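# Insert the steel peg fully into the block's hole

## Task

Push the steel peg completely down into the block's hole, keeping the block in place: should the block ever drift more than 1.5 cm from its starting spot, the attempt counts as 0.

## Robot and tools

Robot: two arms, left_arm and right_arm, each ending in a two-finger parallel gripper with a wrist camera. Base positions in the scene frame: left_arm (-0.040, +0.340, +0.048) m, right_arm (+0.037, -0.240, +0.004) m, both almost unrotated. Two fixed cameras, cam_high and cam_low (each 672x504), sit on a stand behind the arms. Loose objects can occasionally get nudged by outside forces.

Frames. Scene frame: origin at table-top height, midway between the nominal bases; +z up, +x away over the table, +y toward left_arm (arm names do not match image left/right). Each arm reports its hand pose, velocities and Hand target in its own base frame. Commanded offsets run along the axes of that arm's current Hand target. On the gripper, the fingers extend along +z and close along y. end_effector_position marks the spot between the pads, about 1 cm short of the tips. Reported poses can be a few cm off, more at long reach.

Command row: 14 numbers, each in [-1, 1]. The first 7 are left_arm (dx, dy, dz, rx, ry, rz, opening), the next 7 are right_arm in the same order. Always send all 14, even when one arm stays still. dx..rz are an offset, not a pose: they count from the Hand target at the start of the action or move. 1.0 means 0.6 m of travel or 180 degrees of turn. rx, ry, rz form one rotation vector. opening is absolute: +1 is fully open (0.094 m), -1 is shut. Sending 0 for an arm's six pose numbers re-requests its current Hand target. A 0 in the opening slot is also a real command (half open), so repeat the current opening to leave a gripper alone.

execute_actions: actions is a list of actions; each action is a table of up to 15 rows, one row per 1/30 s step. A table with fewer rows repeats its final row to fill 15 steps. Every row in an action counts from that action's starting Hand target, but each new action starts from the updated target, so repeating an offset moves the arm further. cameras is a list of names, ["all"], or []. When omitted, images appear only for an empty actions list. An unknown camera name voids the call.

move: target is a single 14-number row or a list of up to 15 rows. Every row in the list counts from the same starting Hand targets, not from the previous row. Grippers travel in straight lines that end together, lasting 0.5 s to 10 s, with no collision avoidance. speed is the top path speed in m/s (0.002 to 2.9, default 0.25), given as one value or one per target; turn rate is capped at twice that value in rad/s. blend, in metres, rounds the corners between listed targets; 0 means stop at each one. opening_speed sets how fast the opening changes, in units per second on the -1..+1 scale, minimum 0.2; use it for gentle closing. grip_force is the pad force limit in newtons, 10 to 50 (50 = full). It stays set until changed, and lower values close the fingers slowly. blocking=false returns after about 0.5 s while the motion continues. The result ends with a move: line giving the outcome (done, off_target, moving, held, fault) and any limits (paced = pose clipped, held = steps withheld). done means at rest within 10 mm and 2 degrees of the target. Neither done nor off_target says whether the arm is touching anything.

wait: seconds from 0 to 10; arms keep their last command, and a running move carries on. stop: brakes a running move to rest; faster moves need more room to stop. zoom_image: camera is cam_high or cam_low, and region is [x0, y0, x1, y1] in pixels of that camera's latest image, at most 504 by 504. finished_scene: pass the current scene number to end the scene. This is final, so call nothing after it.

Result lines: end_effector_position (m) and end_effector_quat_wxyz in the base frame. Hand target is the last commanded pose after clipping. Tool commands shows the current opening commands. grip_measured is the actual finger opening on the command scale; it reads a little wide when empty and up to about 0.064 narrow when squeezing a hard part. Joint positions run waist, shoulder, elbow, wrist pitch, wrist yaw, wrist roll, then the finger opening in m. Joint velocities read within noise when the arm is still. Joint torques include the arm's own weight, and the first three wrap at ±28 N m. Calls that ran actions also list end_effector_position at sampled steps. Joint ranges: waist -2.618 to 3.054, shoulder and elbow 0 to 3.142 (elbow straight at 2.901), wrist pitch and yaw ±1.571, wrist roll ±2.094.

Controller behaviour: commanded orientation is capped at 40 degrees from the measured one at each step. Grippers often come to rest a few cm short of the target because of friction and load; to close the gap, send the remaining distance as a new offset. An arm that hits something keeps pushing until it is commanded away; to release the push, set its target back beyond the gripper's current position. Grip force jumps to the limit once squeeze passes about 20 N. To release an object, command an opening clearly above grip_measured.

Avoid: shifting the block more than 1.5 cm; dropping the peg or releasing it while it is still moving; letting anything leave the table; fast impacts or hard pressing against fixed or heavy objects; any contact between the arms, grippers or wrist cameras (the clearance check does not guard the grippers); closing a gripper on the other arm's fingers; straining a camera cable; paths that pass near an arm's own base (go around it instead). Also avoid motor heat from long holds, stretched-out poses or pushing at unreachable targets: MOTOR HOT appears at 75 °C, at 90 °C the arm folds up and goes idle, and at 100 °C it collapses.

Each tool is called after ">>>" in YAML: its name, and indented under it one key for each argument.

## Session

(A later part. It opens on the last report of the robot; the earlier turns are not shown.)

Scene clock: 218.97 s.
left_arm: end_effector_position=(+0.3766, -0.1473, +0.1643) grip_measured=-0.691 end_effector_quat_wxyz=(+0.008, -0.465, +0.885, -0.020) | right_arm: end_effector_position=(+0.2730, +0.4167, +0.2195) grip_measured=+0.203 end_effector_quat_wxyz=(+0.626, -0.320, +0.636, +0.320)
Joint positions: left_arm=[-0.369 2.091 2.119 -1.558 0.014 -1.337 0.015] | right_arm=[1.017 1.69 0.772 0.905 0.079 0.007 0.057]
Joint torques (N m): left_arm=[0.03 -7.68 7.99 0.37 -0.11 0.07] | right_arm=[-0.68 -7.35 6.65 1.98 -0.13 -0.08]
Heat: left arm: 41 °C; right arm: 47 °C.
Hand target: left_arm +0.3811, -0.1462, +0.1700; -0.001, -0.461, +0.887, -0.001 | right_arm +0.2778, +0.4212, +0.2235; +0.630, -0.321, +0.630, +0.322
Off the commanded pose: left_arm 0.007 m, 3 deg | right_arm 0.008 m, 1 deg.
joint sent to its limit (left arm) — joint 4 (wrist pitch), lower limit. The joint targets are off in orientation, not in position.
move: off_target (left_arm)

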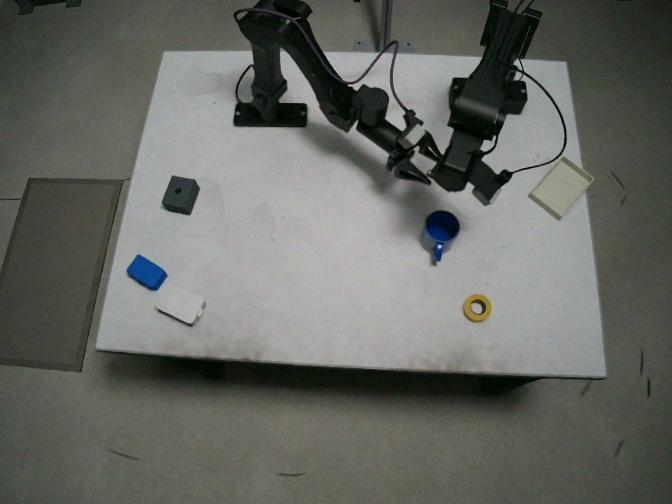

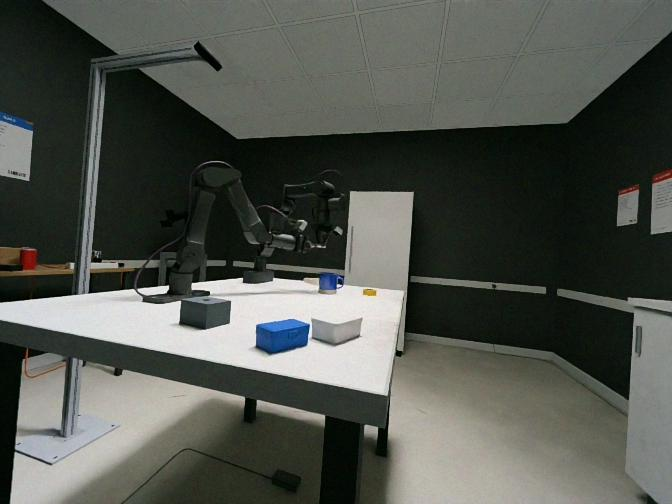

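>>> move:
  target:
    - [0,0,0,0,0,0,-1,0,-0.009,0,0,0,0,0.2]
    - [0,0,0,0,0,0,-1,0,-0.009,0,0,0,0,-1]
  speed: 0.1
  opening_speed: 0.8
  cameras: ["all"]

>>> zoom_image:
  camera: "cam_low"
  region: [270, 210, 340, 270]

>>> zoom_image:
  camera: "cam_high"
  region: [380, 130, 480, 215]

Scene clock: 227.47 s.
left_arm: end_effector_position=(+0.3734, -0.1457, +0.1642) grip_measured=-0.691 end_effector_quat_wxyz=(+0.004, -0.459, +0.888, -0.014) | right_arm: end_effector_position=(+0.2793, +0.4127, +0.2193) grip_measured=-0.682 end_effector_quat_wxyz=(+0.626, -0.319, +0.636, +0.318)
Joint positions: left_arm=[-0.369 2.091 2.119 -1.572 0.012 -1.324 0.015] | right_arm=[0.996 1.69 0.772 0.904 0.062 0.007 0.015]
Joint torques (N m): left_arm=[0.06 -7.66 7.94 0.47 -0.11 -0.05] | right_arm=[-0.32 -7.43 6.53 1.99 -0.12 -0.08]
Heat: left arm: 41 °C; right arm: 47 °C.
Hand target: left_arm +0.3811, -0.1462, +0.1700; -0.001, -0.461, +0.887, +0.000 | right_arm +0.2822, +0.4180, +0.2235; +0.630, -0.321, +0.630, +0.322
Off the commanded pose: left_arm 0.010 m, 2 deg | right_arm 0.007 m, 1 deg.
joint read past its limit (left arm) — joint 4 (wrist pitch), lower limit.
joint sent to its limit (left arm) — joint 4 (wrist pitch), lower limit. The joint targets are off in orientation, not in position.
move: done

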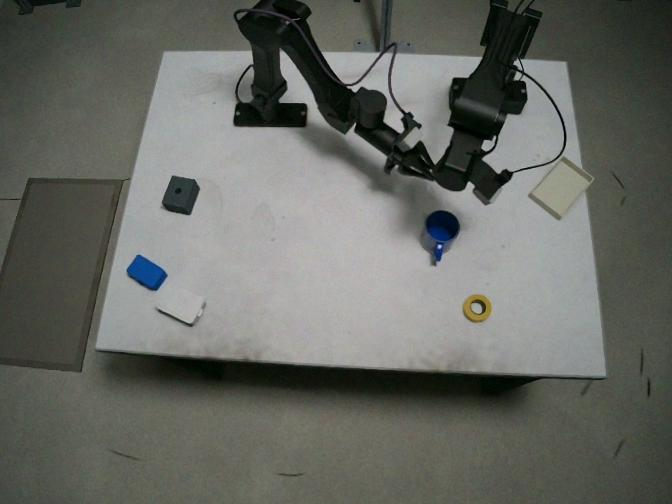

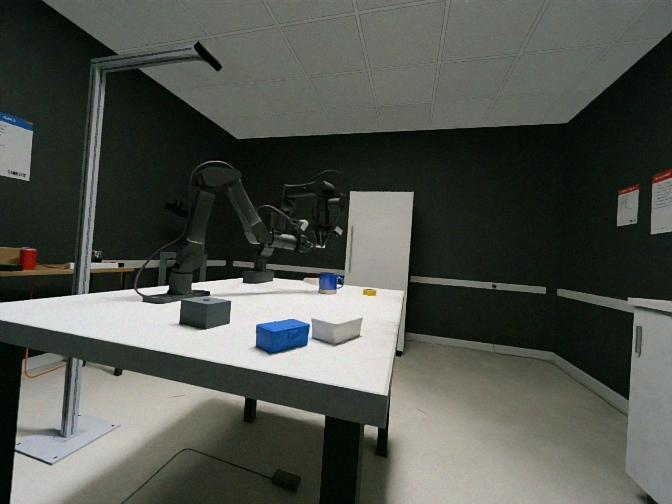

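Scaled by 7.200 from the camera's 672x504 image, which has a finer 960x720 frame.

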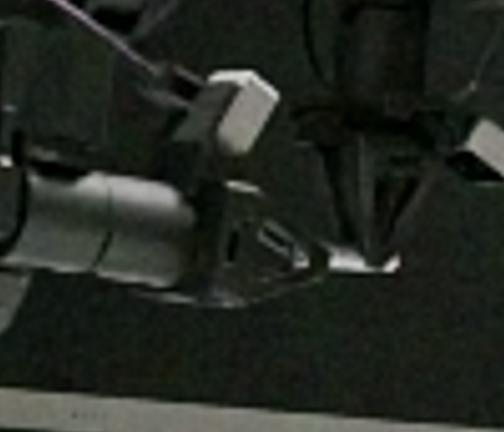

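Scaled by 5.040 from the camera's 672x504 image, which has a finer 960x720 frame.

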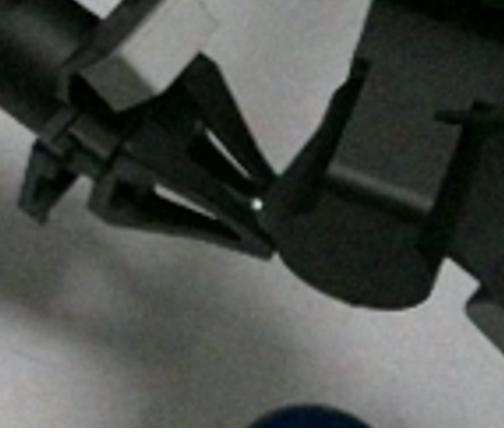

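>>> move:
  target:
    - [0,0,0,0,0,0,-0.3,0,0,0,0,0,0,-1]
    - [0,0,-0.17,0,0,0,-0.3,0,0,0,0,0,0,-1]
  speed: 0.2
  opening_speed: 1
  cameras: ["all"]

>>> zoom_image:
  camera: "cam_low"
  region: [270, 210, 340, 270]

>>> zoom_image:
  camera: "cam_high"
  region: [380, 130, 480, 215]

Scene clock: 232.37 s.
left_arm: end_effector_position=(+0.3794, -0.1481, +0.2619) grip_measured=-0.302 end_effector_quat_wxyz=(+0.102, -0.452, +0.877, -0.124) | right_arm: end_effector_position=(+0.2790, +0.4126, +0.2113) grip_measured=-0.683 end_effector_quat_wxyz=(+0.616, -0.325, +0.646, +0.313)
Joint positions: left_arm=[-0.369 1.939 2.262 -1.572 0.012 -1.323 0.033] | right_arm=[0.996 1.69 0.772 0.872 0.061 0.007 0.015]
Joint torques (N m): left_arm=[0.14 -7.73 6.43 0.94 -0.08 -0.06] | right_arm=[-0.32 -7.6 6.45 2.35 -0.11 -0.08]
Heat: left arm: 41 °C; right arm: 47 °C.
Hand target: left_arm +0.3812, -0.1460, +0.2719; -0.001, -0.461, +0.887, +0.000 | right_arm +0.2822, +0.4180, +0.2235; +0.630, -0.321, +0.630, +0.322
Off the commanded pose: left_arm 0.010 m, 18 deg | right_arm 0.014 m, 3 deg.
joint read past its limit (left arm) — joint 4 (wrist pitch), lower limit.
joint sent to its limit (left arm) — joint 4 (wrist pitch), lower limit. The joint targets are off in orientation, not in position.
move: off_target (left_arm, right_arm)

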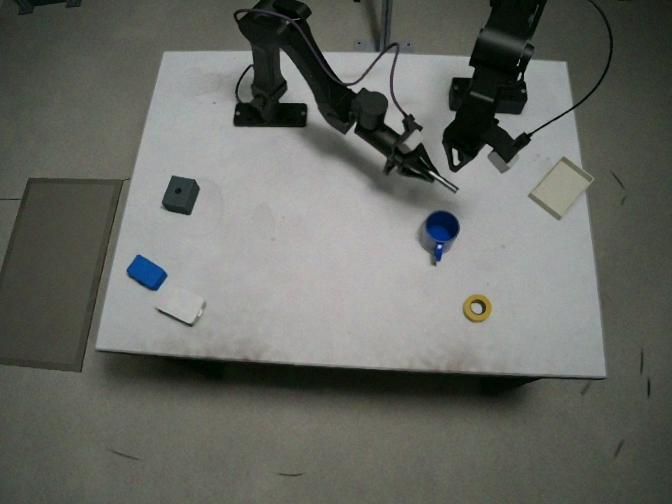

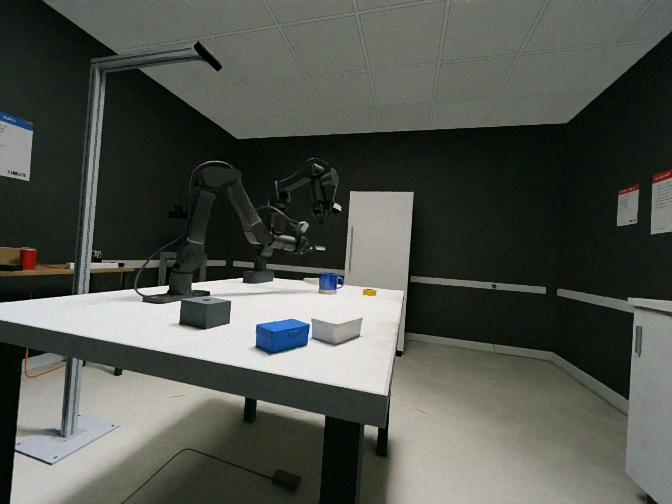

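Scaled by 7.200 from the camera's 672x504 image, which has a finer 960x720 frame.

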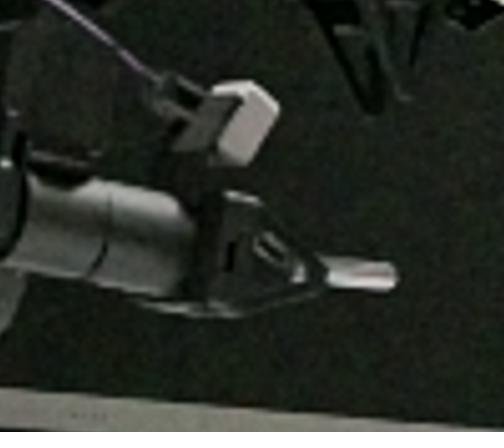

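Scaled by 5.040 from the camera's 672x504 image, which has a finer 960x720 frame.

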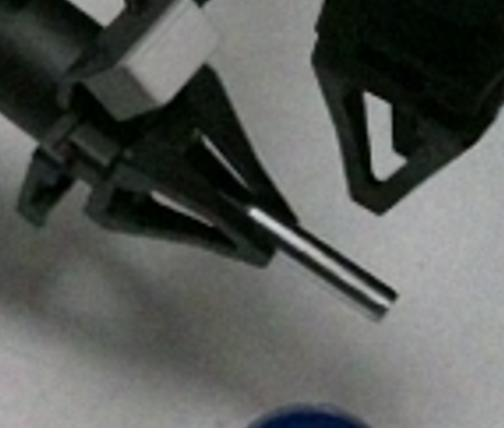

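>>> move:
  target:
    - [0,0,0,0,0,0,-0.3,-0.011,-0.489,-0.341,0.232,0.2374,0.0961,-1]
    - [0,0,0,0,0,0,-0.3,0.0975,-0.5795,-0.866,0.3958,0.3777,0.3958,-1]
  speed: 0.35
  blend: [0.05,0]
  cameras: ["all"]

>>> zoom_image:
  camera: "cam_low"
  region: [150, 240, 270, 340]

>>> zoom_image:
  camera: "cam_high"
  region: [130, 130, 250, 230]

Scene clock: 248.30 s.
left_arm: end_effector_position=(+0.3794, -0.1481, +0.2619) grip_measured=-0.302 end_effector_quat_wxyz=(+0.102, -0.452, +0.877, -0.124) | right_arm: end_effector_position=(+0.2556, -0.2029, +0.1608) grip_measured=-0.683 end_effector_quat_wxyz=(-0.004, +0.334, +0.942, +0.004)
Joint positions: left_arm=[-0.369 1.939 2.262 -1.572 0.012 -1.323 0.033] | right_arm=[-0.677 1.798 1.699 -1.482 -0.005 0.005 0.015]
Joint torques (N m): left_arm=[0.12 -7.72 6.46 0.92 -0.08 -0.07] | right_arm=[-0.05 -8.77 6.69 0.02 0.07 -0.09]
Heat: left arm: 39 °C; right arm: 48 °C.
Hand target: left_arm +0.3812, -0.1460, +0.2719; -0.001, -0.461, +0.887, +0.000 | right_arm +0.2588, -0.2068, +0.1648; +0.000, +0.331, +0.944, +0.000
Off the commanded pose: left_arm 0.010 m, 18 deg | right_arm 0.006 m, 1 deg.
joint read past its limit (left arm) — joint 4 (wrist pitch), lower limit.
joint sent to its limit (left arm) — joint 4 (wrist pitch), lower limit. The joint targets are off in orientation, not in position.
move: off_target (left_arm)

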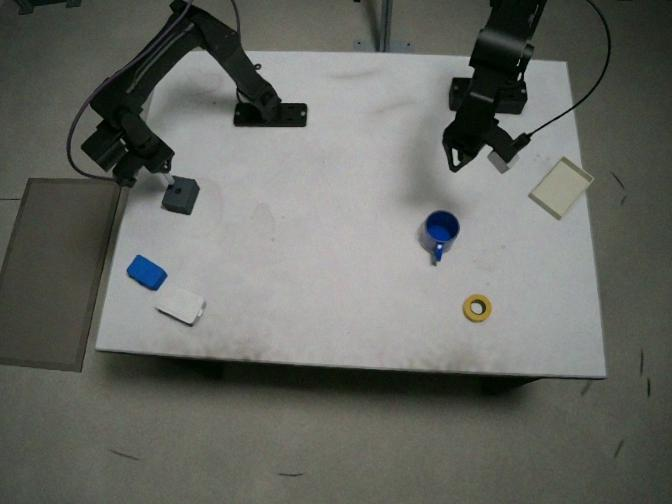

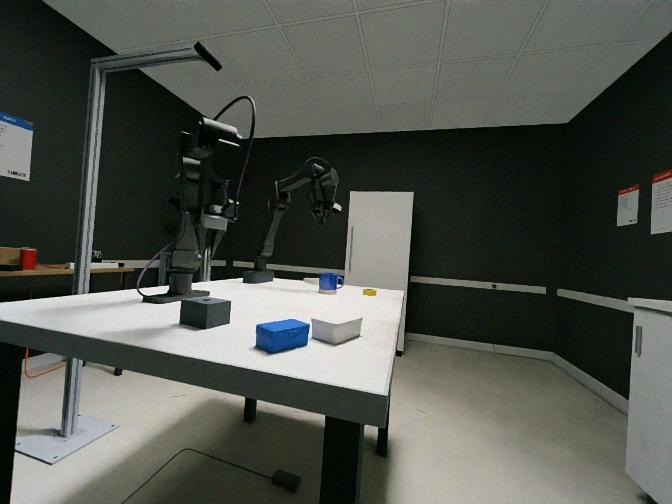

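Scaled by 4.200 from the camera's 672x504 image, which has a finer 960x720 frame.

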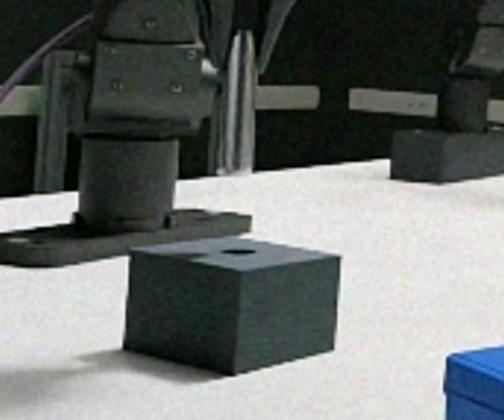

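Scaled by 4.200 from the camera's 672x504 image, which has a finer 960x720 frame.

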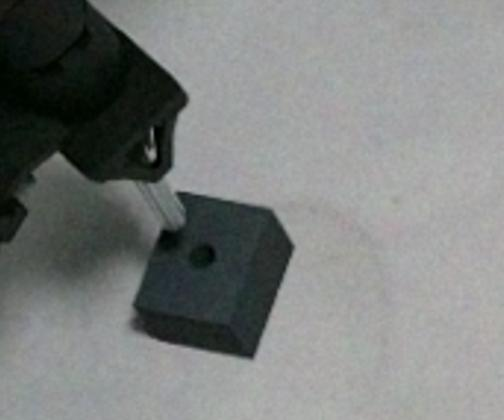

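>>> move:
  target: [0,0,0,0,0,0,-0.3,0.003,0.004,0.042,0,0,0,-1]
  speed: 0.1
  cameras: ["all"]

>>> zoom_image:
  camera: "cam_low"
  region: [175, 260, 245, 320]

>>> zoom_image:
  camera: "cam_high"
  region: [150, 160, 210, 220]

Scene clock: 258.63 s.
left_arm: end_effector_position=(+0.3794, -0.1481, +0.2619) grip_measured=-0.302 end_effector_quat_wxyz=(+0.102, -0.452, +0.877, -0.124) | right_arm: end_effector_position=(+0.2560, -0.2032, +0.1379) grip_measured=-0.683 end_effector_quat_wxyz=(-0.007, +0.334, +0.942, +0.005)
Joint positions: left_arm=[-0.369 1.939 2.262 -1.572 0.012 -1.323 0.033] | right_arm=[-0.677 1.798 1.608 -1.398 -0.005 0.005 0.015]
Joint torques (N m): left_arm=[0.16 -7.72 6.43 0.94 -0.09 -0.07] | right_arm=[0.54 -10.39 4.46 0.21 0.07 -0.03]
Heat: left arm: 39 °C; right arm: 47 °C.
Hand target: left_arm +0.3812, -0.1460, +0.2719; -0.001, -0.461, +0.887, +0.000 | right_arm +0.2588, -0.2037, +0.1395; +0.000, +0.331, +0.944, +0.000
Off the commanded pose: left_arm 0.010 m, 18 deg | right_arm 0.003 m, 1 deg.
joint read past its limit (left arm) — joint 4 (wrist pitch), lower limit.
joint sent to its limit (left arm) — joint 4 (wrist pitch), lower limit. The joint targets are off in orientation, not in position.
move: off_target (left_arm)

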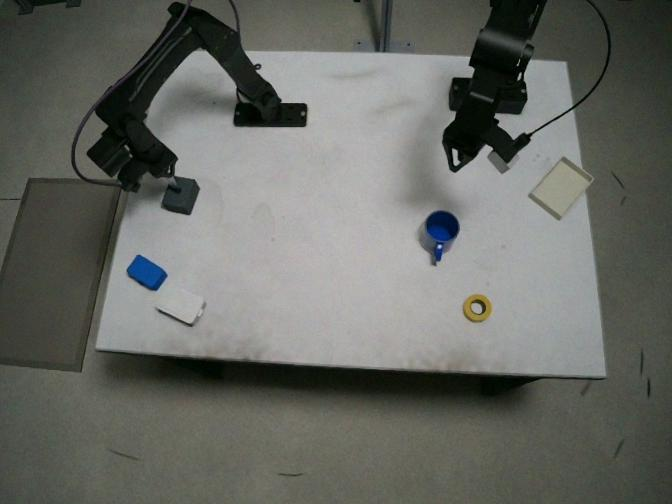

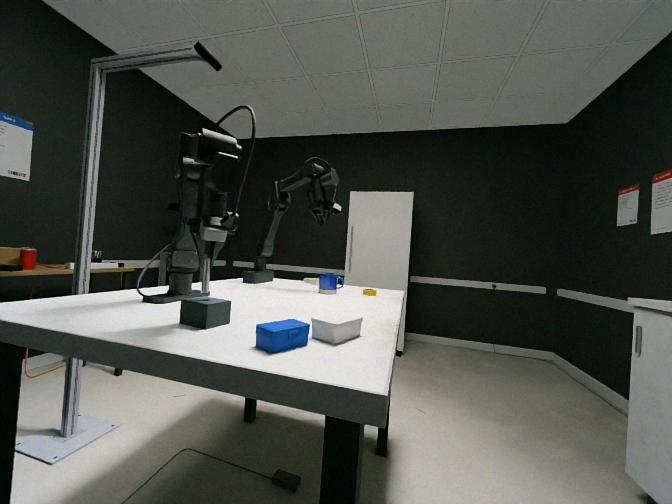

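Scaled by 7.200 from the camera's 672x504 image, which has a finer 960x720 frame.

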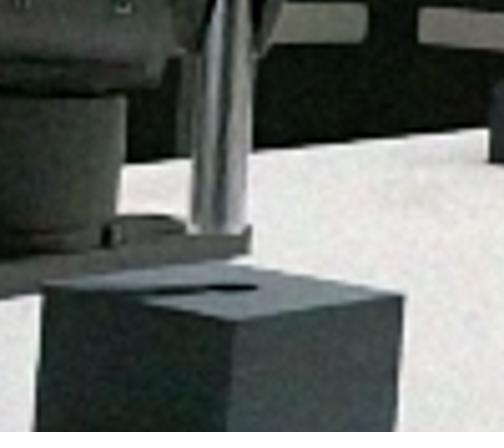

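Scaled by 8.400 from the camera's 672x504 image, which has a finer 960x720 frame.

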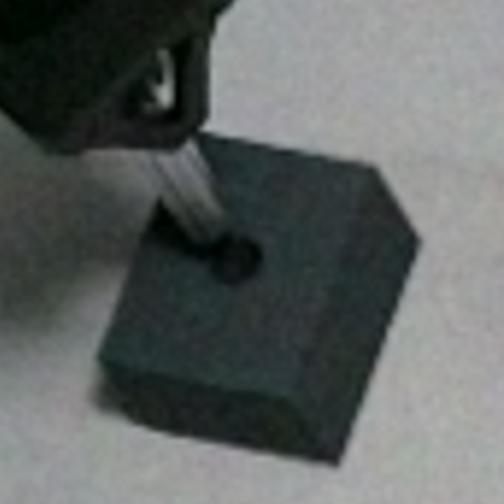

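>>> move:
  target: [0,0,0,0,0,0,-0.3,0.0045,0.0042,0.017,0,0,0,-1]
  speed: 0.1
  cameras: ["all"]

>>> zoom_image:
  camera: "cam_low"
  region: [175, 260, 245, 320]

>>> zoom_image:
  camera: "cam_high"
  region: [150, 160, 210, 220]

Scene clock: 264.27 s.
left_arm: end_effector_position=(+0.3794, -0.1481, +0.2619) grip_measured=-0.302 end_effector_quat_wxyz=(+0.102, -0.452, +0.877, -0.124) | right_arm: end_effector_position=(+0.2548, -0.2007, +0.1243) grip_measured=-0.683 end_effector_quat_wxyz=(-0.013, +0.333, +0.943, +0.007)
Joint positions: left_arm=[-0.369 1.939 2.262 -1.572 0.012 -1.323 0.033] | right_arm=[-0.673 1.798 1.554 -1.355 -0.005 0.005 0.015]
Joint torques (N m): left_arm=[0.12 -7.71 6.45 0.93 -0.08 -0.06] | right_arm=[0.84 -11.48 4.42 0.19 0.07 0.05]
Heat: left arm: 39 °C; right arm: 46 °C.
Hand target: left_arm +0.3812, -0.1460, +0.2719; -0.001, -0.461, +0.887, +0.000 | right_arm +0.2583, -0.2001, +0.1294; +0.000, +0.331, +0.944, +0.000
Off the commanded pose: left_arm 0.010 m, 18 deg | right_arm 0.006 m, 2 deg.
joint read past its limit (left arm) — joint 4 (wrist pitch), lower limit.
joint sent to its limit (left arm) — joint 4 (wrist pitch), lower limit. The joint targets are off in orientation, not in position.
move: off_target (left_arm)

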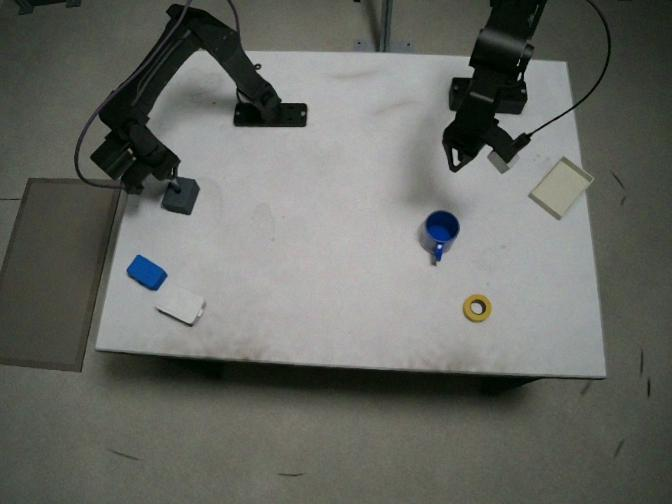

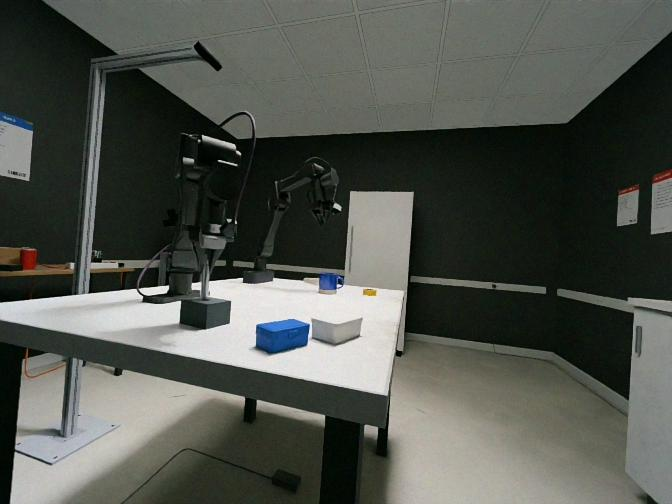

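Scaled by 7.200 from the camera's 672x504 image, which has a finer 960x720 frame.

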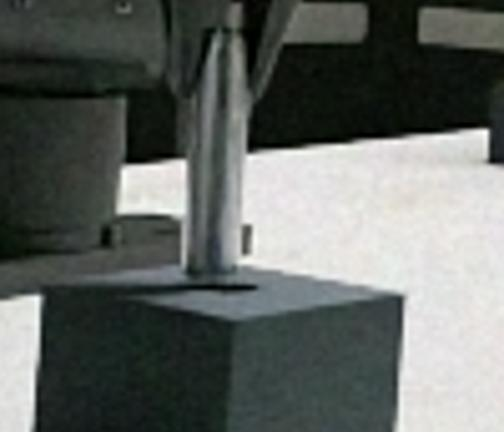

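Scaled by 8.400 from the camera's 672x504 image, which has a finer 960x720 frame.

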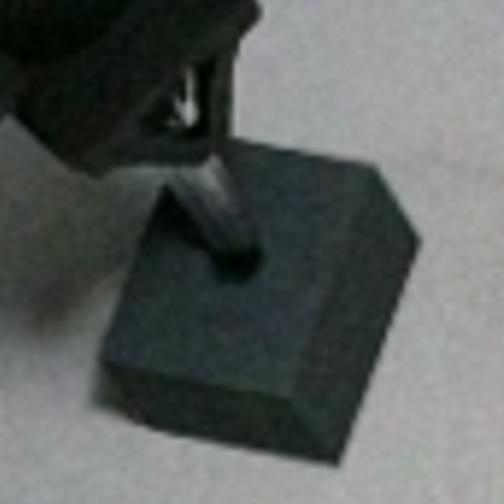

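>>> move:
  target: [0,0,0,0,0,0,-0.3,0.001,0.0037,-0.002,0,-0.018,0,-1]
  speed: 0.1
  cameras: ["all"]

>>> zoom_image:
  camera: "cam_low"
  region: [175, 260, 245, 320]

>>> zoom_image:
  camera: "cam_high"
  region: [150, 160, 210, 220]

Scene clock: 268.97 s.
left_arm: end_effector_position=(+0.3794, -0.1481, +0.2619) grip_measured=-0.302 end_effector_quat_wxyz=(+0.102, -0.452, +0.877, -0.124) | right_arm: end_effector_position=(+0.2545, -0.1981, +0.1211) grip_measured=-0.683 end_effector_quat_wxyz=(+0.001, +0.330, +0.944, +0.000)
Joint positions: left_arm=[-0.369 1.939 2.262 -1.572 0.012 -1.323 0.033] | right_arm=[-0.665 1.762 1.497 -1.305 0 0.009 0.015]
Joint torques (N m): left_arm=[0.13 -7.68 6.45 0.93 -0.08 -0.06] | right_arm=[0.73 -13.19 3.95 0.41 0.03 0.06]
Heat: left arm: 39 °C; right arm: 46 °C.
Hand target: left_arm +0.3812, -0.1460, +0.2719; -0.001, -0.461, +0.887, +0.000 | right_arm +0.2592, -0.1980, +0.1306; +0.026, +0.330, +0.943, -0.009
Off the commanded pose: left_arm 0.010 m, 18 deg | right_arm 0.011 m, 3 deg.
joint read past its limit (left arm) — joint 4 (wrist pitch), lower limit.
joint sent to its limit (left arm) — joint 4 (wrist pitch), lower limit. The joint targets are off in orientation, not in position.
move: off_target (left_arm, right_arm)

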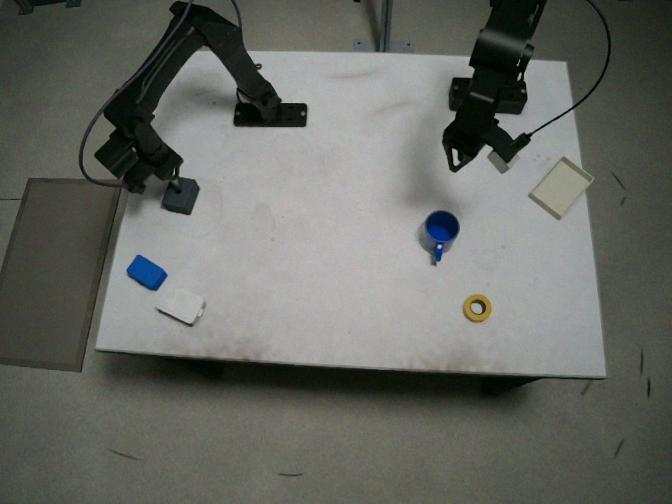

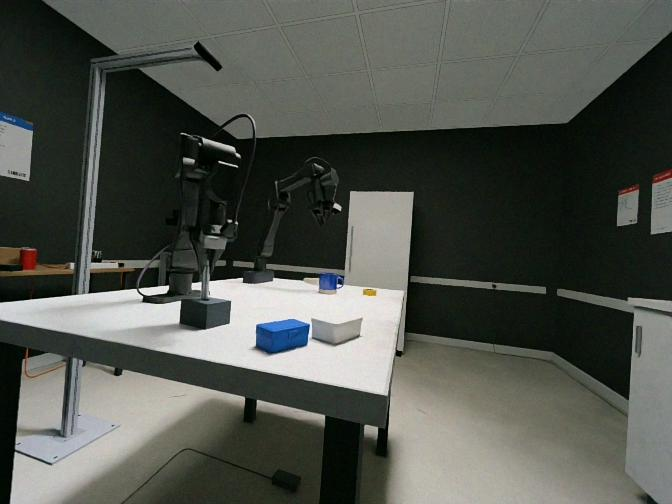

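Scaled by 7.200 from the camera's 672x504 image, which has a finer 960x720 frame.

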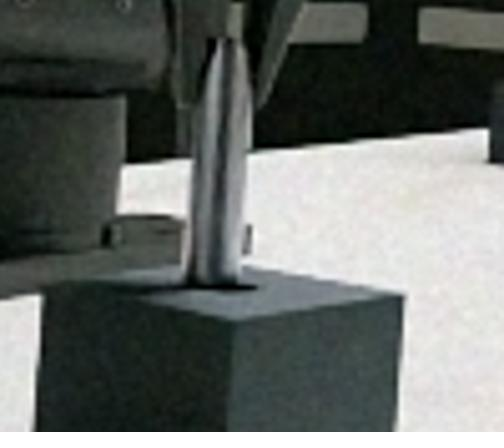

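Scaled by 8.400 from the camera's 672x504 image, which has a finer 960x720 frame.

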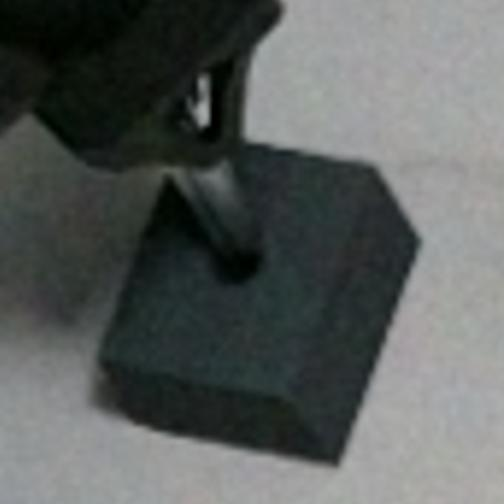

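>>> move:
  target: [0,0,0,0,0,0,-0.3,0,0.0,-0.009,-0.0099,-0.0124,0,-1]
  speed: 0.1
  cameras: ["all"]

>>> zoom_image:
  camera: "cam_low"
  region: [175, 260, 245, 320]

>>> zoom_image:
  camera: "cam_high"
  region: [150, 160, 210, 220]

Scene clock: 275.20 s.
left_arm: end_effector_position=(+0.3794, -0.1481, +0.2619) grip_measured=-0.302 end_effector_quat_wxyz=(+0.102, -0.452, +0.877, -0.124) | right_arm: end_effector_position=(+0.2556, -0.1957, +0.1214) grip_measured=-0.683 end_effector_quat_wxyz=(+0.016, +0.331, +0.944, +0.002)
Joint positions: left_arm=[-0.369 1.939 2.262 -1.572 0.012 -1.323 0.033] | right_arm=[-0.665 1.734 1.465 -1.274 -0.015 0.009 0.015]
Joint torques (N m): left_arm=[0.12 -7.71 6.43 0.93 -0.09 -0.06] | right_arm=[-0.62 -14.08 4.36 0.4 -0.13 -0.09]
Heat: left arm: 39 °C; right arm: 45 °C.
Hand target: left_arm +0.3812, -0.1460, +0.2719; -0.001, -0.461, +0.887, +0.000 | right_arm +0.2589, -0.1978, +0.1360; +0.050, +0.330, +0.943, -0.001
Off the commanded pose: left_arm 0.010 m, 18 deg | right_arm 0.015 m, 4 deg.
joint read past its limit (left arm) — joint 4 (wrist pitch), lower limit.
joint sent to its limit (left arm) — joint 4 (wrist pitch), lower limit. The joint targets are off in orientation, not in position.
move: off_target (left_arm, right_arm)

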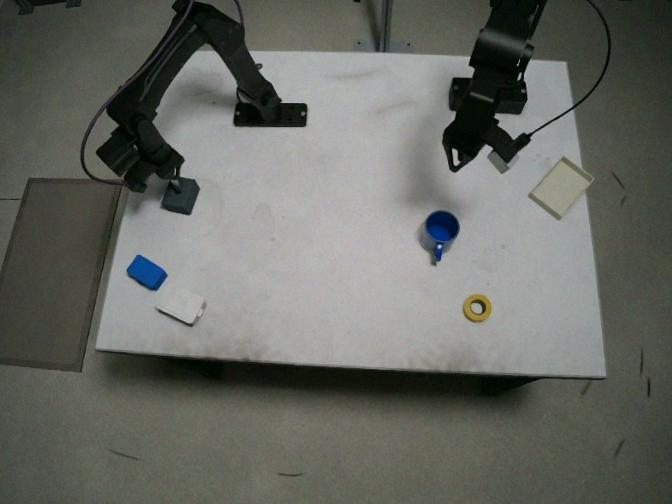

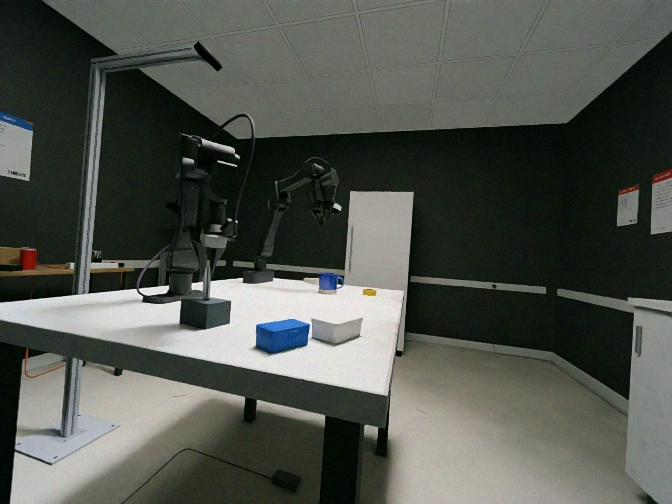

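Scaled by 7.200 from the camera's 672x504 image, which has a finer 960x720 frame.

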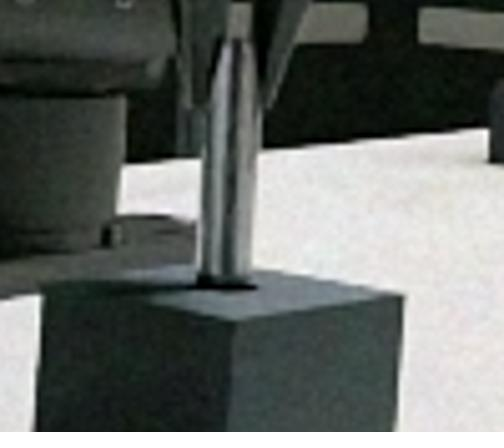

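Scaled by 8.400 from the camera's 672x504 image, which has a finer 960x720 frame.

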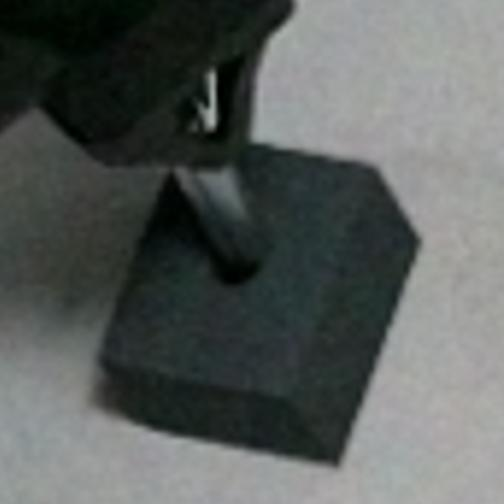

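>>> move:
  target: [0,0,0,0,0,0,-0.3,-0.001,-0.001,0.02,0,0,0,-1]
  speed: 0.08
  cameras: ["all"]

>>> zoom_image:
  camera: "cam_low"
  region: [175, 260, 245, 320]

>>> zoom_image:
  camera: "cam_high"
  region: [150, 160, 210, 220]

Scene clock: 280.43 s.
left_arm: end_effector_position=(+0.3794, -0.1481, +0.2619) grip_measured=-0.302 end_effector_quat_wxyz=(+0.102, -0.452, +0.877, -0.124) | right_arm: end_effector_position=(+0.2552, -0.1953, +0.1209) grip_measured=-0.683 end_effector_quat_wxyz=(+0.024, +0.330, +0.944, +0.000)
Joint positions: left_arm=[-0.369 1.939 2.262 -1.572 0.012 -1.323 0.033] | right_arm=[-0.665 1.714 1.439 -1.249 -0.015 0.009 0.015]
Joint torques (N m): left_arm=[0.14 -7.72 6.43 0.94 -0.08 -0.06] | right_arm=[-0.7 -11.11 3.58 0.68 -0.15 -0.09]
Heat: left arm: 39 °C; right arm: 45 °C.
Hand target: left_arm +0.3812, -0.1460, +0.2719; -0.001, -0.461, +0.887, +0.000 | right_arm +0.2602, -0.1990, +0.1241; +0.050, +0.330, +0.943, -0.001
Off the commanded pose: left_arm 0.010 m, 18 deg | right_arm 0.007 m, 3 deg.
joint read past its limit (left arm) — joint 4 (wrist pitch), lower limit.
joint sent to its limit (left arm) — joint 4 (wrist pitch), lower limit. The joint targets are off in orientation, not in position.
move: off_target (left_arm, right_arm)

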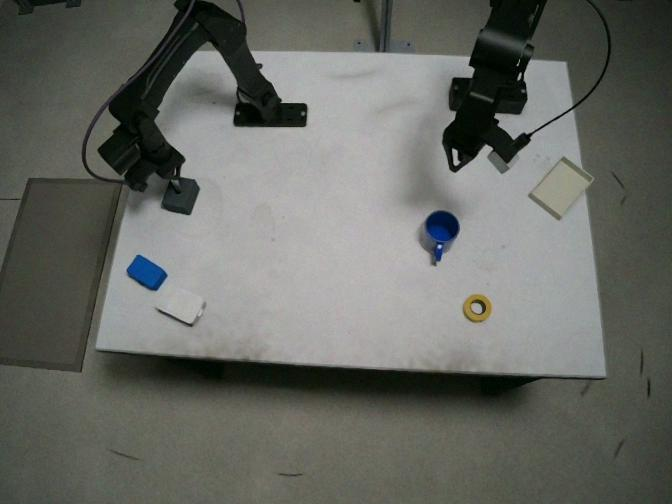

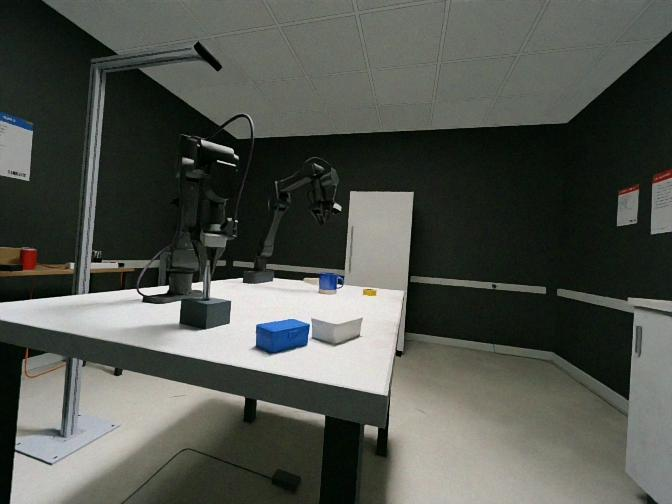

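Scaled by 7.200 from the camera's 672x504 image, which has a finer 960x720 frame.

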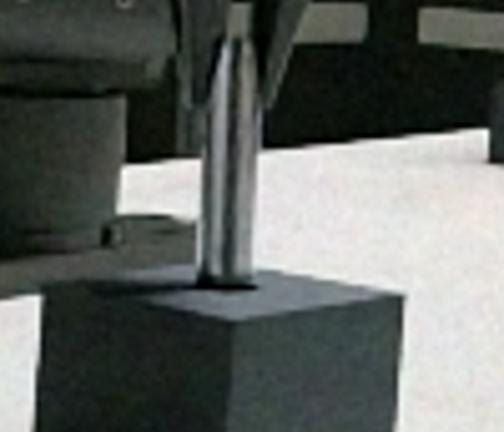

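Scaled by 8.400 from the camera's 672x504 image, which has a finer 960x720 frame.

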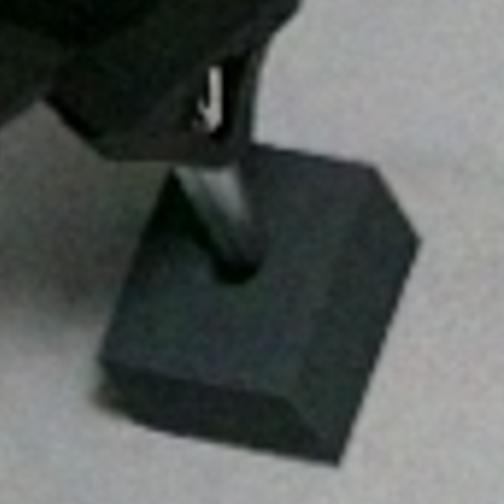

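>>> move:
  target: [0,0,0,0,0,0,-0.3,-0.005,-0.003,0.008,0,0,0,-1]
  speed: 0.08
  cameras: ["all"]

>>> zoom_image:
  camera: "cam_low"
  region: [175, 260, 245, 320]

>>> zoom_image:
  camera: "cam_high"
  region: [150, 160, 210, 220]

Scene clock: 286.07 s.
left_arm: end_effector_position=(+0.3794, -0.1481, +0.2619) grip_measured=-0.302 end_effector_quat_wxyz=(+0.102, -0.452, +0.877, -0.124) | right_arm: end_effector_position=(+0.2551, -0.1960, +0.1209) grip_measured=-0.683 end_effector_quat_wxyz=(+0.026, +0.331, +0.943, +0.002)
Joint positions: left_arm=[-0.369 1.939 2.262 -1.572 0.012 -1.323 0.033] | right_arm=[-0.67 1.714 1.439 -1.248 -0.022 0.005 0.015]
Joint torques (N m): left_arm=[0.12 -7.68 6.45 0.94 -0.08 -0.06] | right_arm=[-0.68 -9.83 3.41 0.84 -0.09 -0.11]
Heat: left arm: 39 °C; right arm: 45 °C.
Hand target: left_arm +0.3812, -0.1460, +0.2719; -0.001, -0.461, +0.887, +0.000 | right_arm +0.2618, -0.2025, +0.1195; +0.050, +0.330, +0.943, -0.001
Off the commanded pose: left_arm 0.010 m, 18 deg | right_arm 0.009 m, 3 deg.
joint read past its limit (left arm) — joint 4 (wrist pitch), lower limit.
joint sent to its limit (left arm) — joint 4 (wrist pitch), lower limit. The joint targets are off in orientation, not in position.
move: off_target (left_arm, right_arm)

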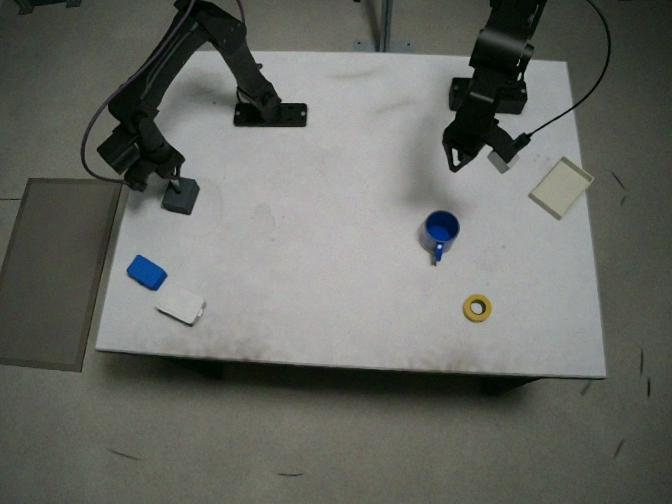

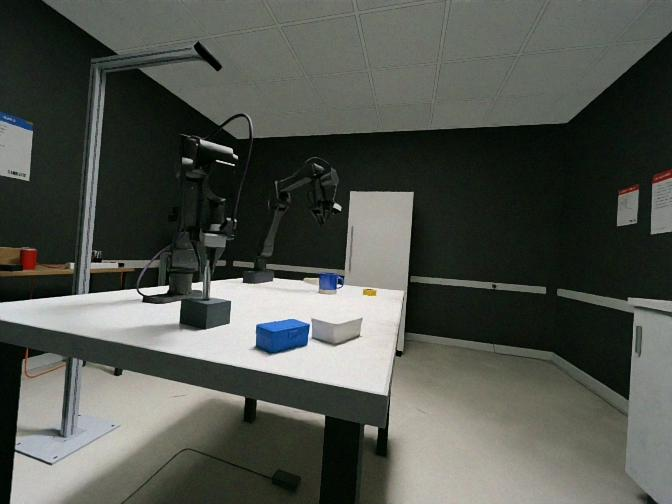

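Scaled by 7.200 from the camera's 672x504 image, which has a finer 960x720 frame.

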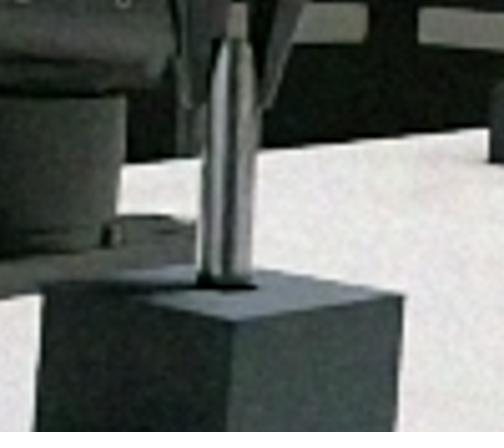

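Scaled by 8.400 from the camera's 672x504 image, which has a finer 960x720 frame.

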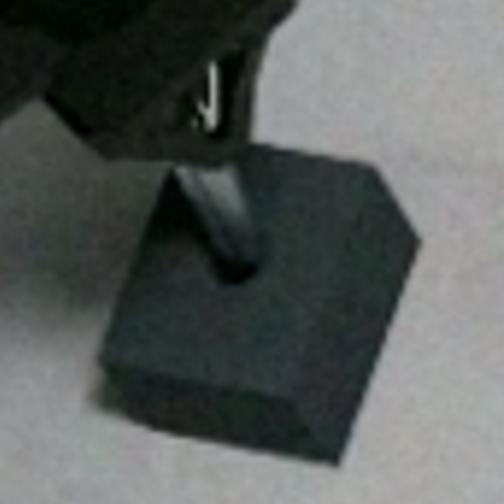

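>>> move:
  target: [0,0,0,0,0,0,-0.3,0.0024,0.003,-0.037,0,0,0,-1]
  speed: 0.08
  cameras: ["all"]

>>> zoom_image:
  camera: "cam_low"
  region: [175, 260, 245, 320]

>>> zoom_image:
  camera: "cam_high"
  region: [150, 160, 210, 220]

Scene clock: 292.73 s.
left_arm: end_effector_position=(+0.3794, -0.1481, +0.2619) grip_measured=-0.302 end_effector_quat_wxyz=(+0.102, -0.452, +0.877, -0.124) | right_arm: end_effector_position=(+0.2550, -0.1956, +0.1262) grip_measured=-0.683 end_effector_quat_wxyz=(+0.026, +0.331, +0.943, +0.004)
Joint positions: left_arm=[-0.369 1.939 2.262 -1.572 0.012 -1.323 0.033] | right_arm=[-0.67 1.714 1.46 -1.271 -0.023 0.005 0.015]
Joint torques (N m): left_arm=[0.12 -7.72 6.43 0.93 -0.09 -0.07] | right_arm=[-0.39 -11.34 6.74 0.17 -0.07 -0.07]
Heat: left arm: 39 °C; right arm: 44 °C.
Hand target: left_arm +0.3812, -0.1460, +0.2719; -0.001, -0.461, +0.887, +0.000 | right_arm +0.2597, -0.1994, +0.1415; +0.050, +0.330, +0.943, -0.001
Off the commanded pose: left_arm 0.010 m, 18 deg | right_arm 0.017 m, 3 deg.
joint read past its limit (left arm) — joint 4 (wrist pitch), lower limit.
joint sent to its limit (left arm) — joint 4 (wrist pitch), lower limit. The joint targets are off in orientation, not in position.
move: off_target (left_arm, right_arm)

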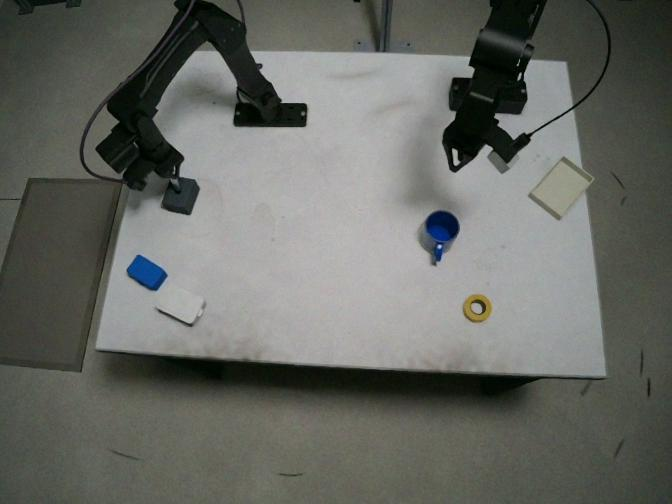

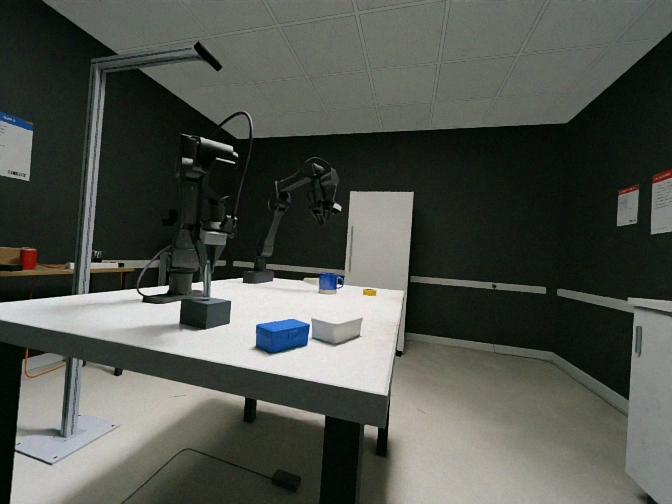

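Scaled by 7.200 from the camera's 672x504 image, which has a finer 960x720 frame.

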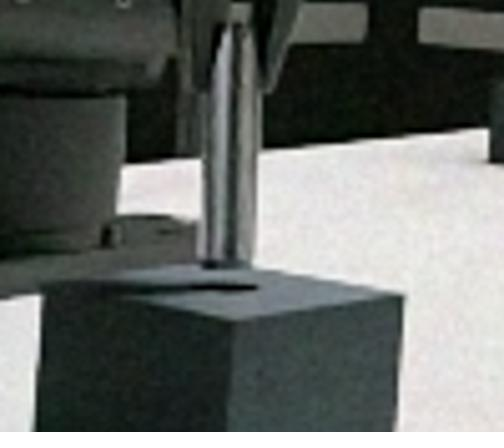

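Scaled by 8.400 from the camera's 672x504 image, which has a finer 960x720 frame.

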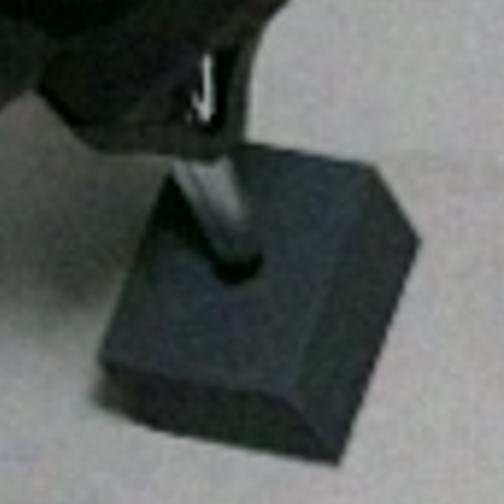

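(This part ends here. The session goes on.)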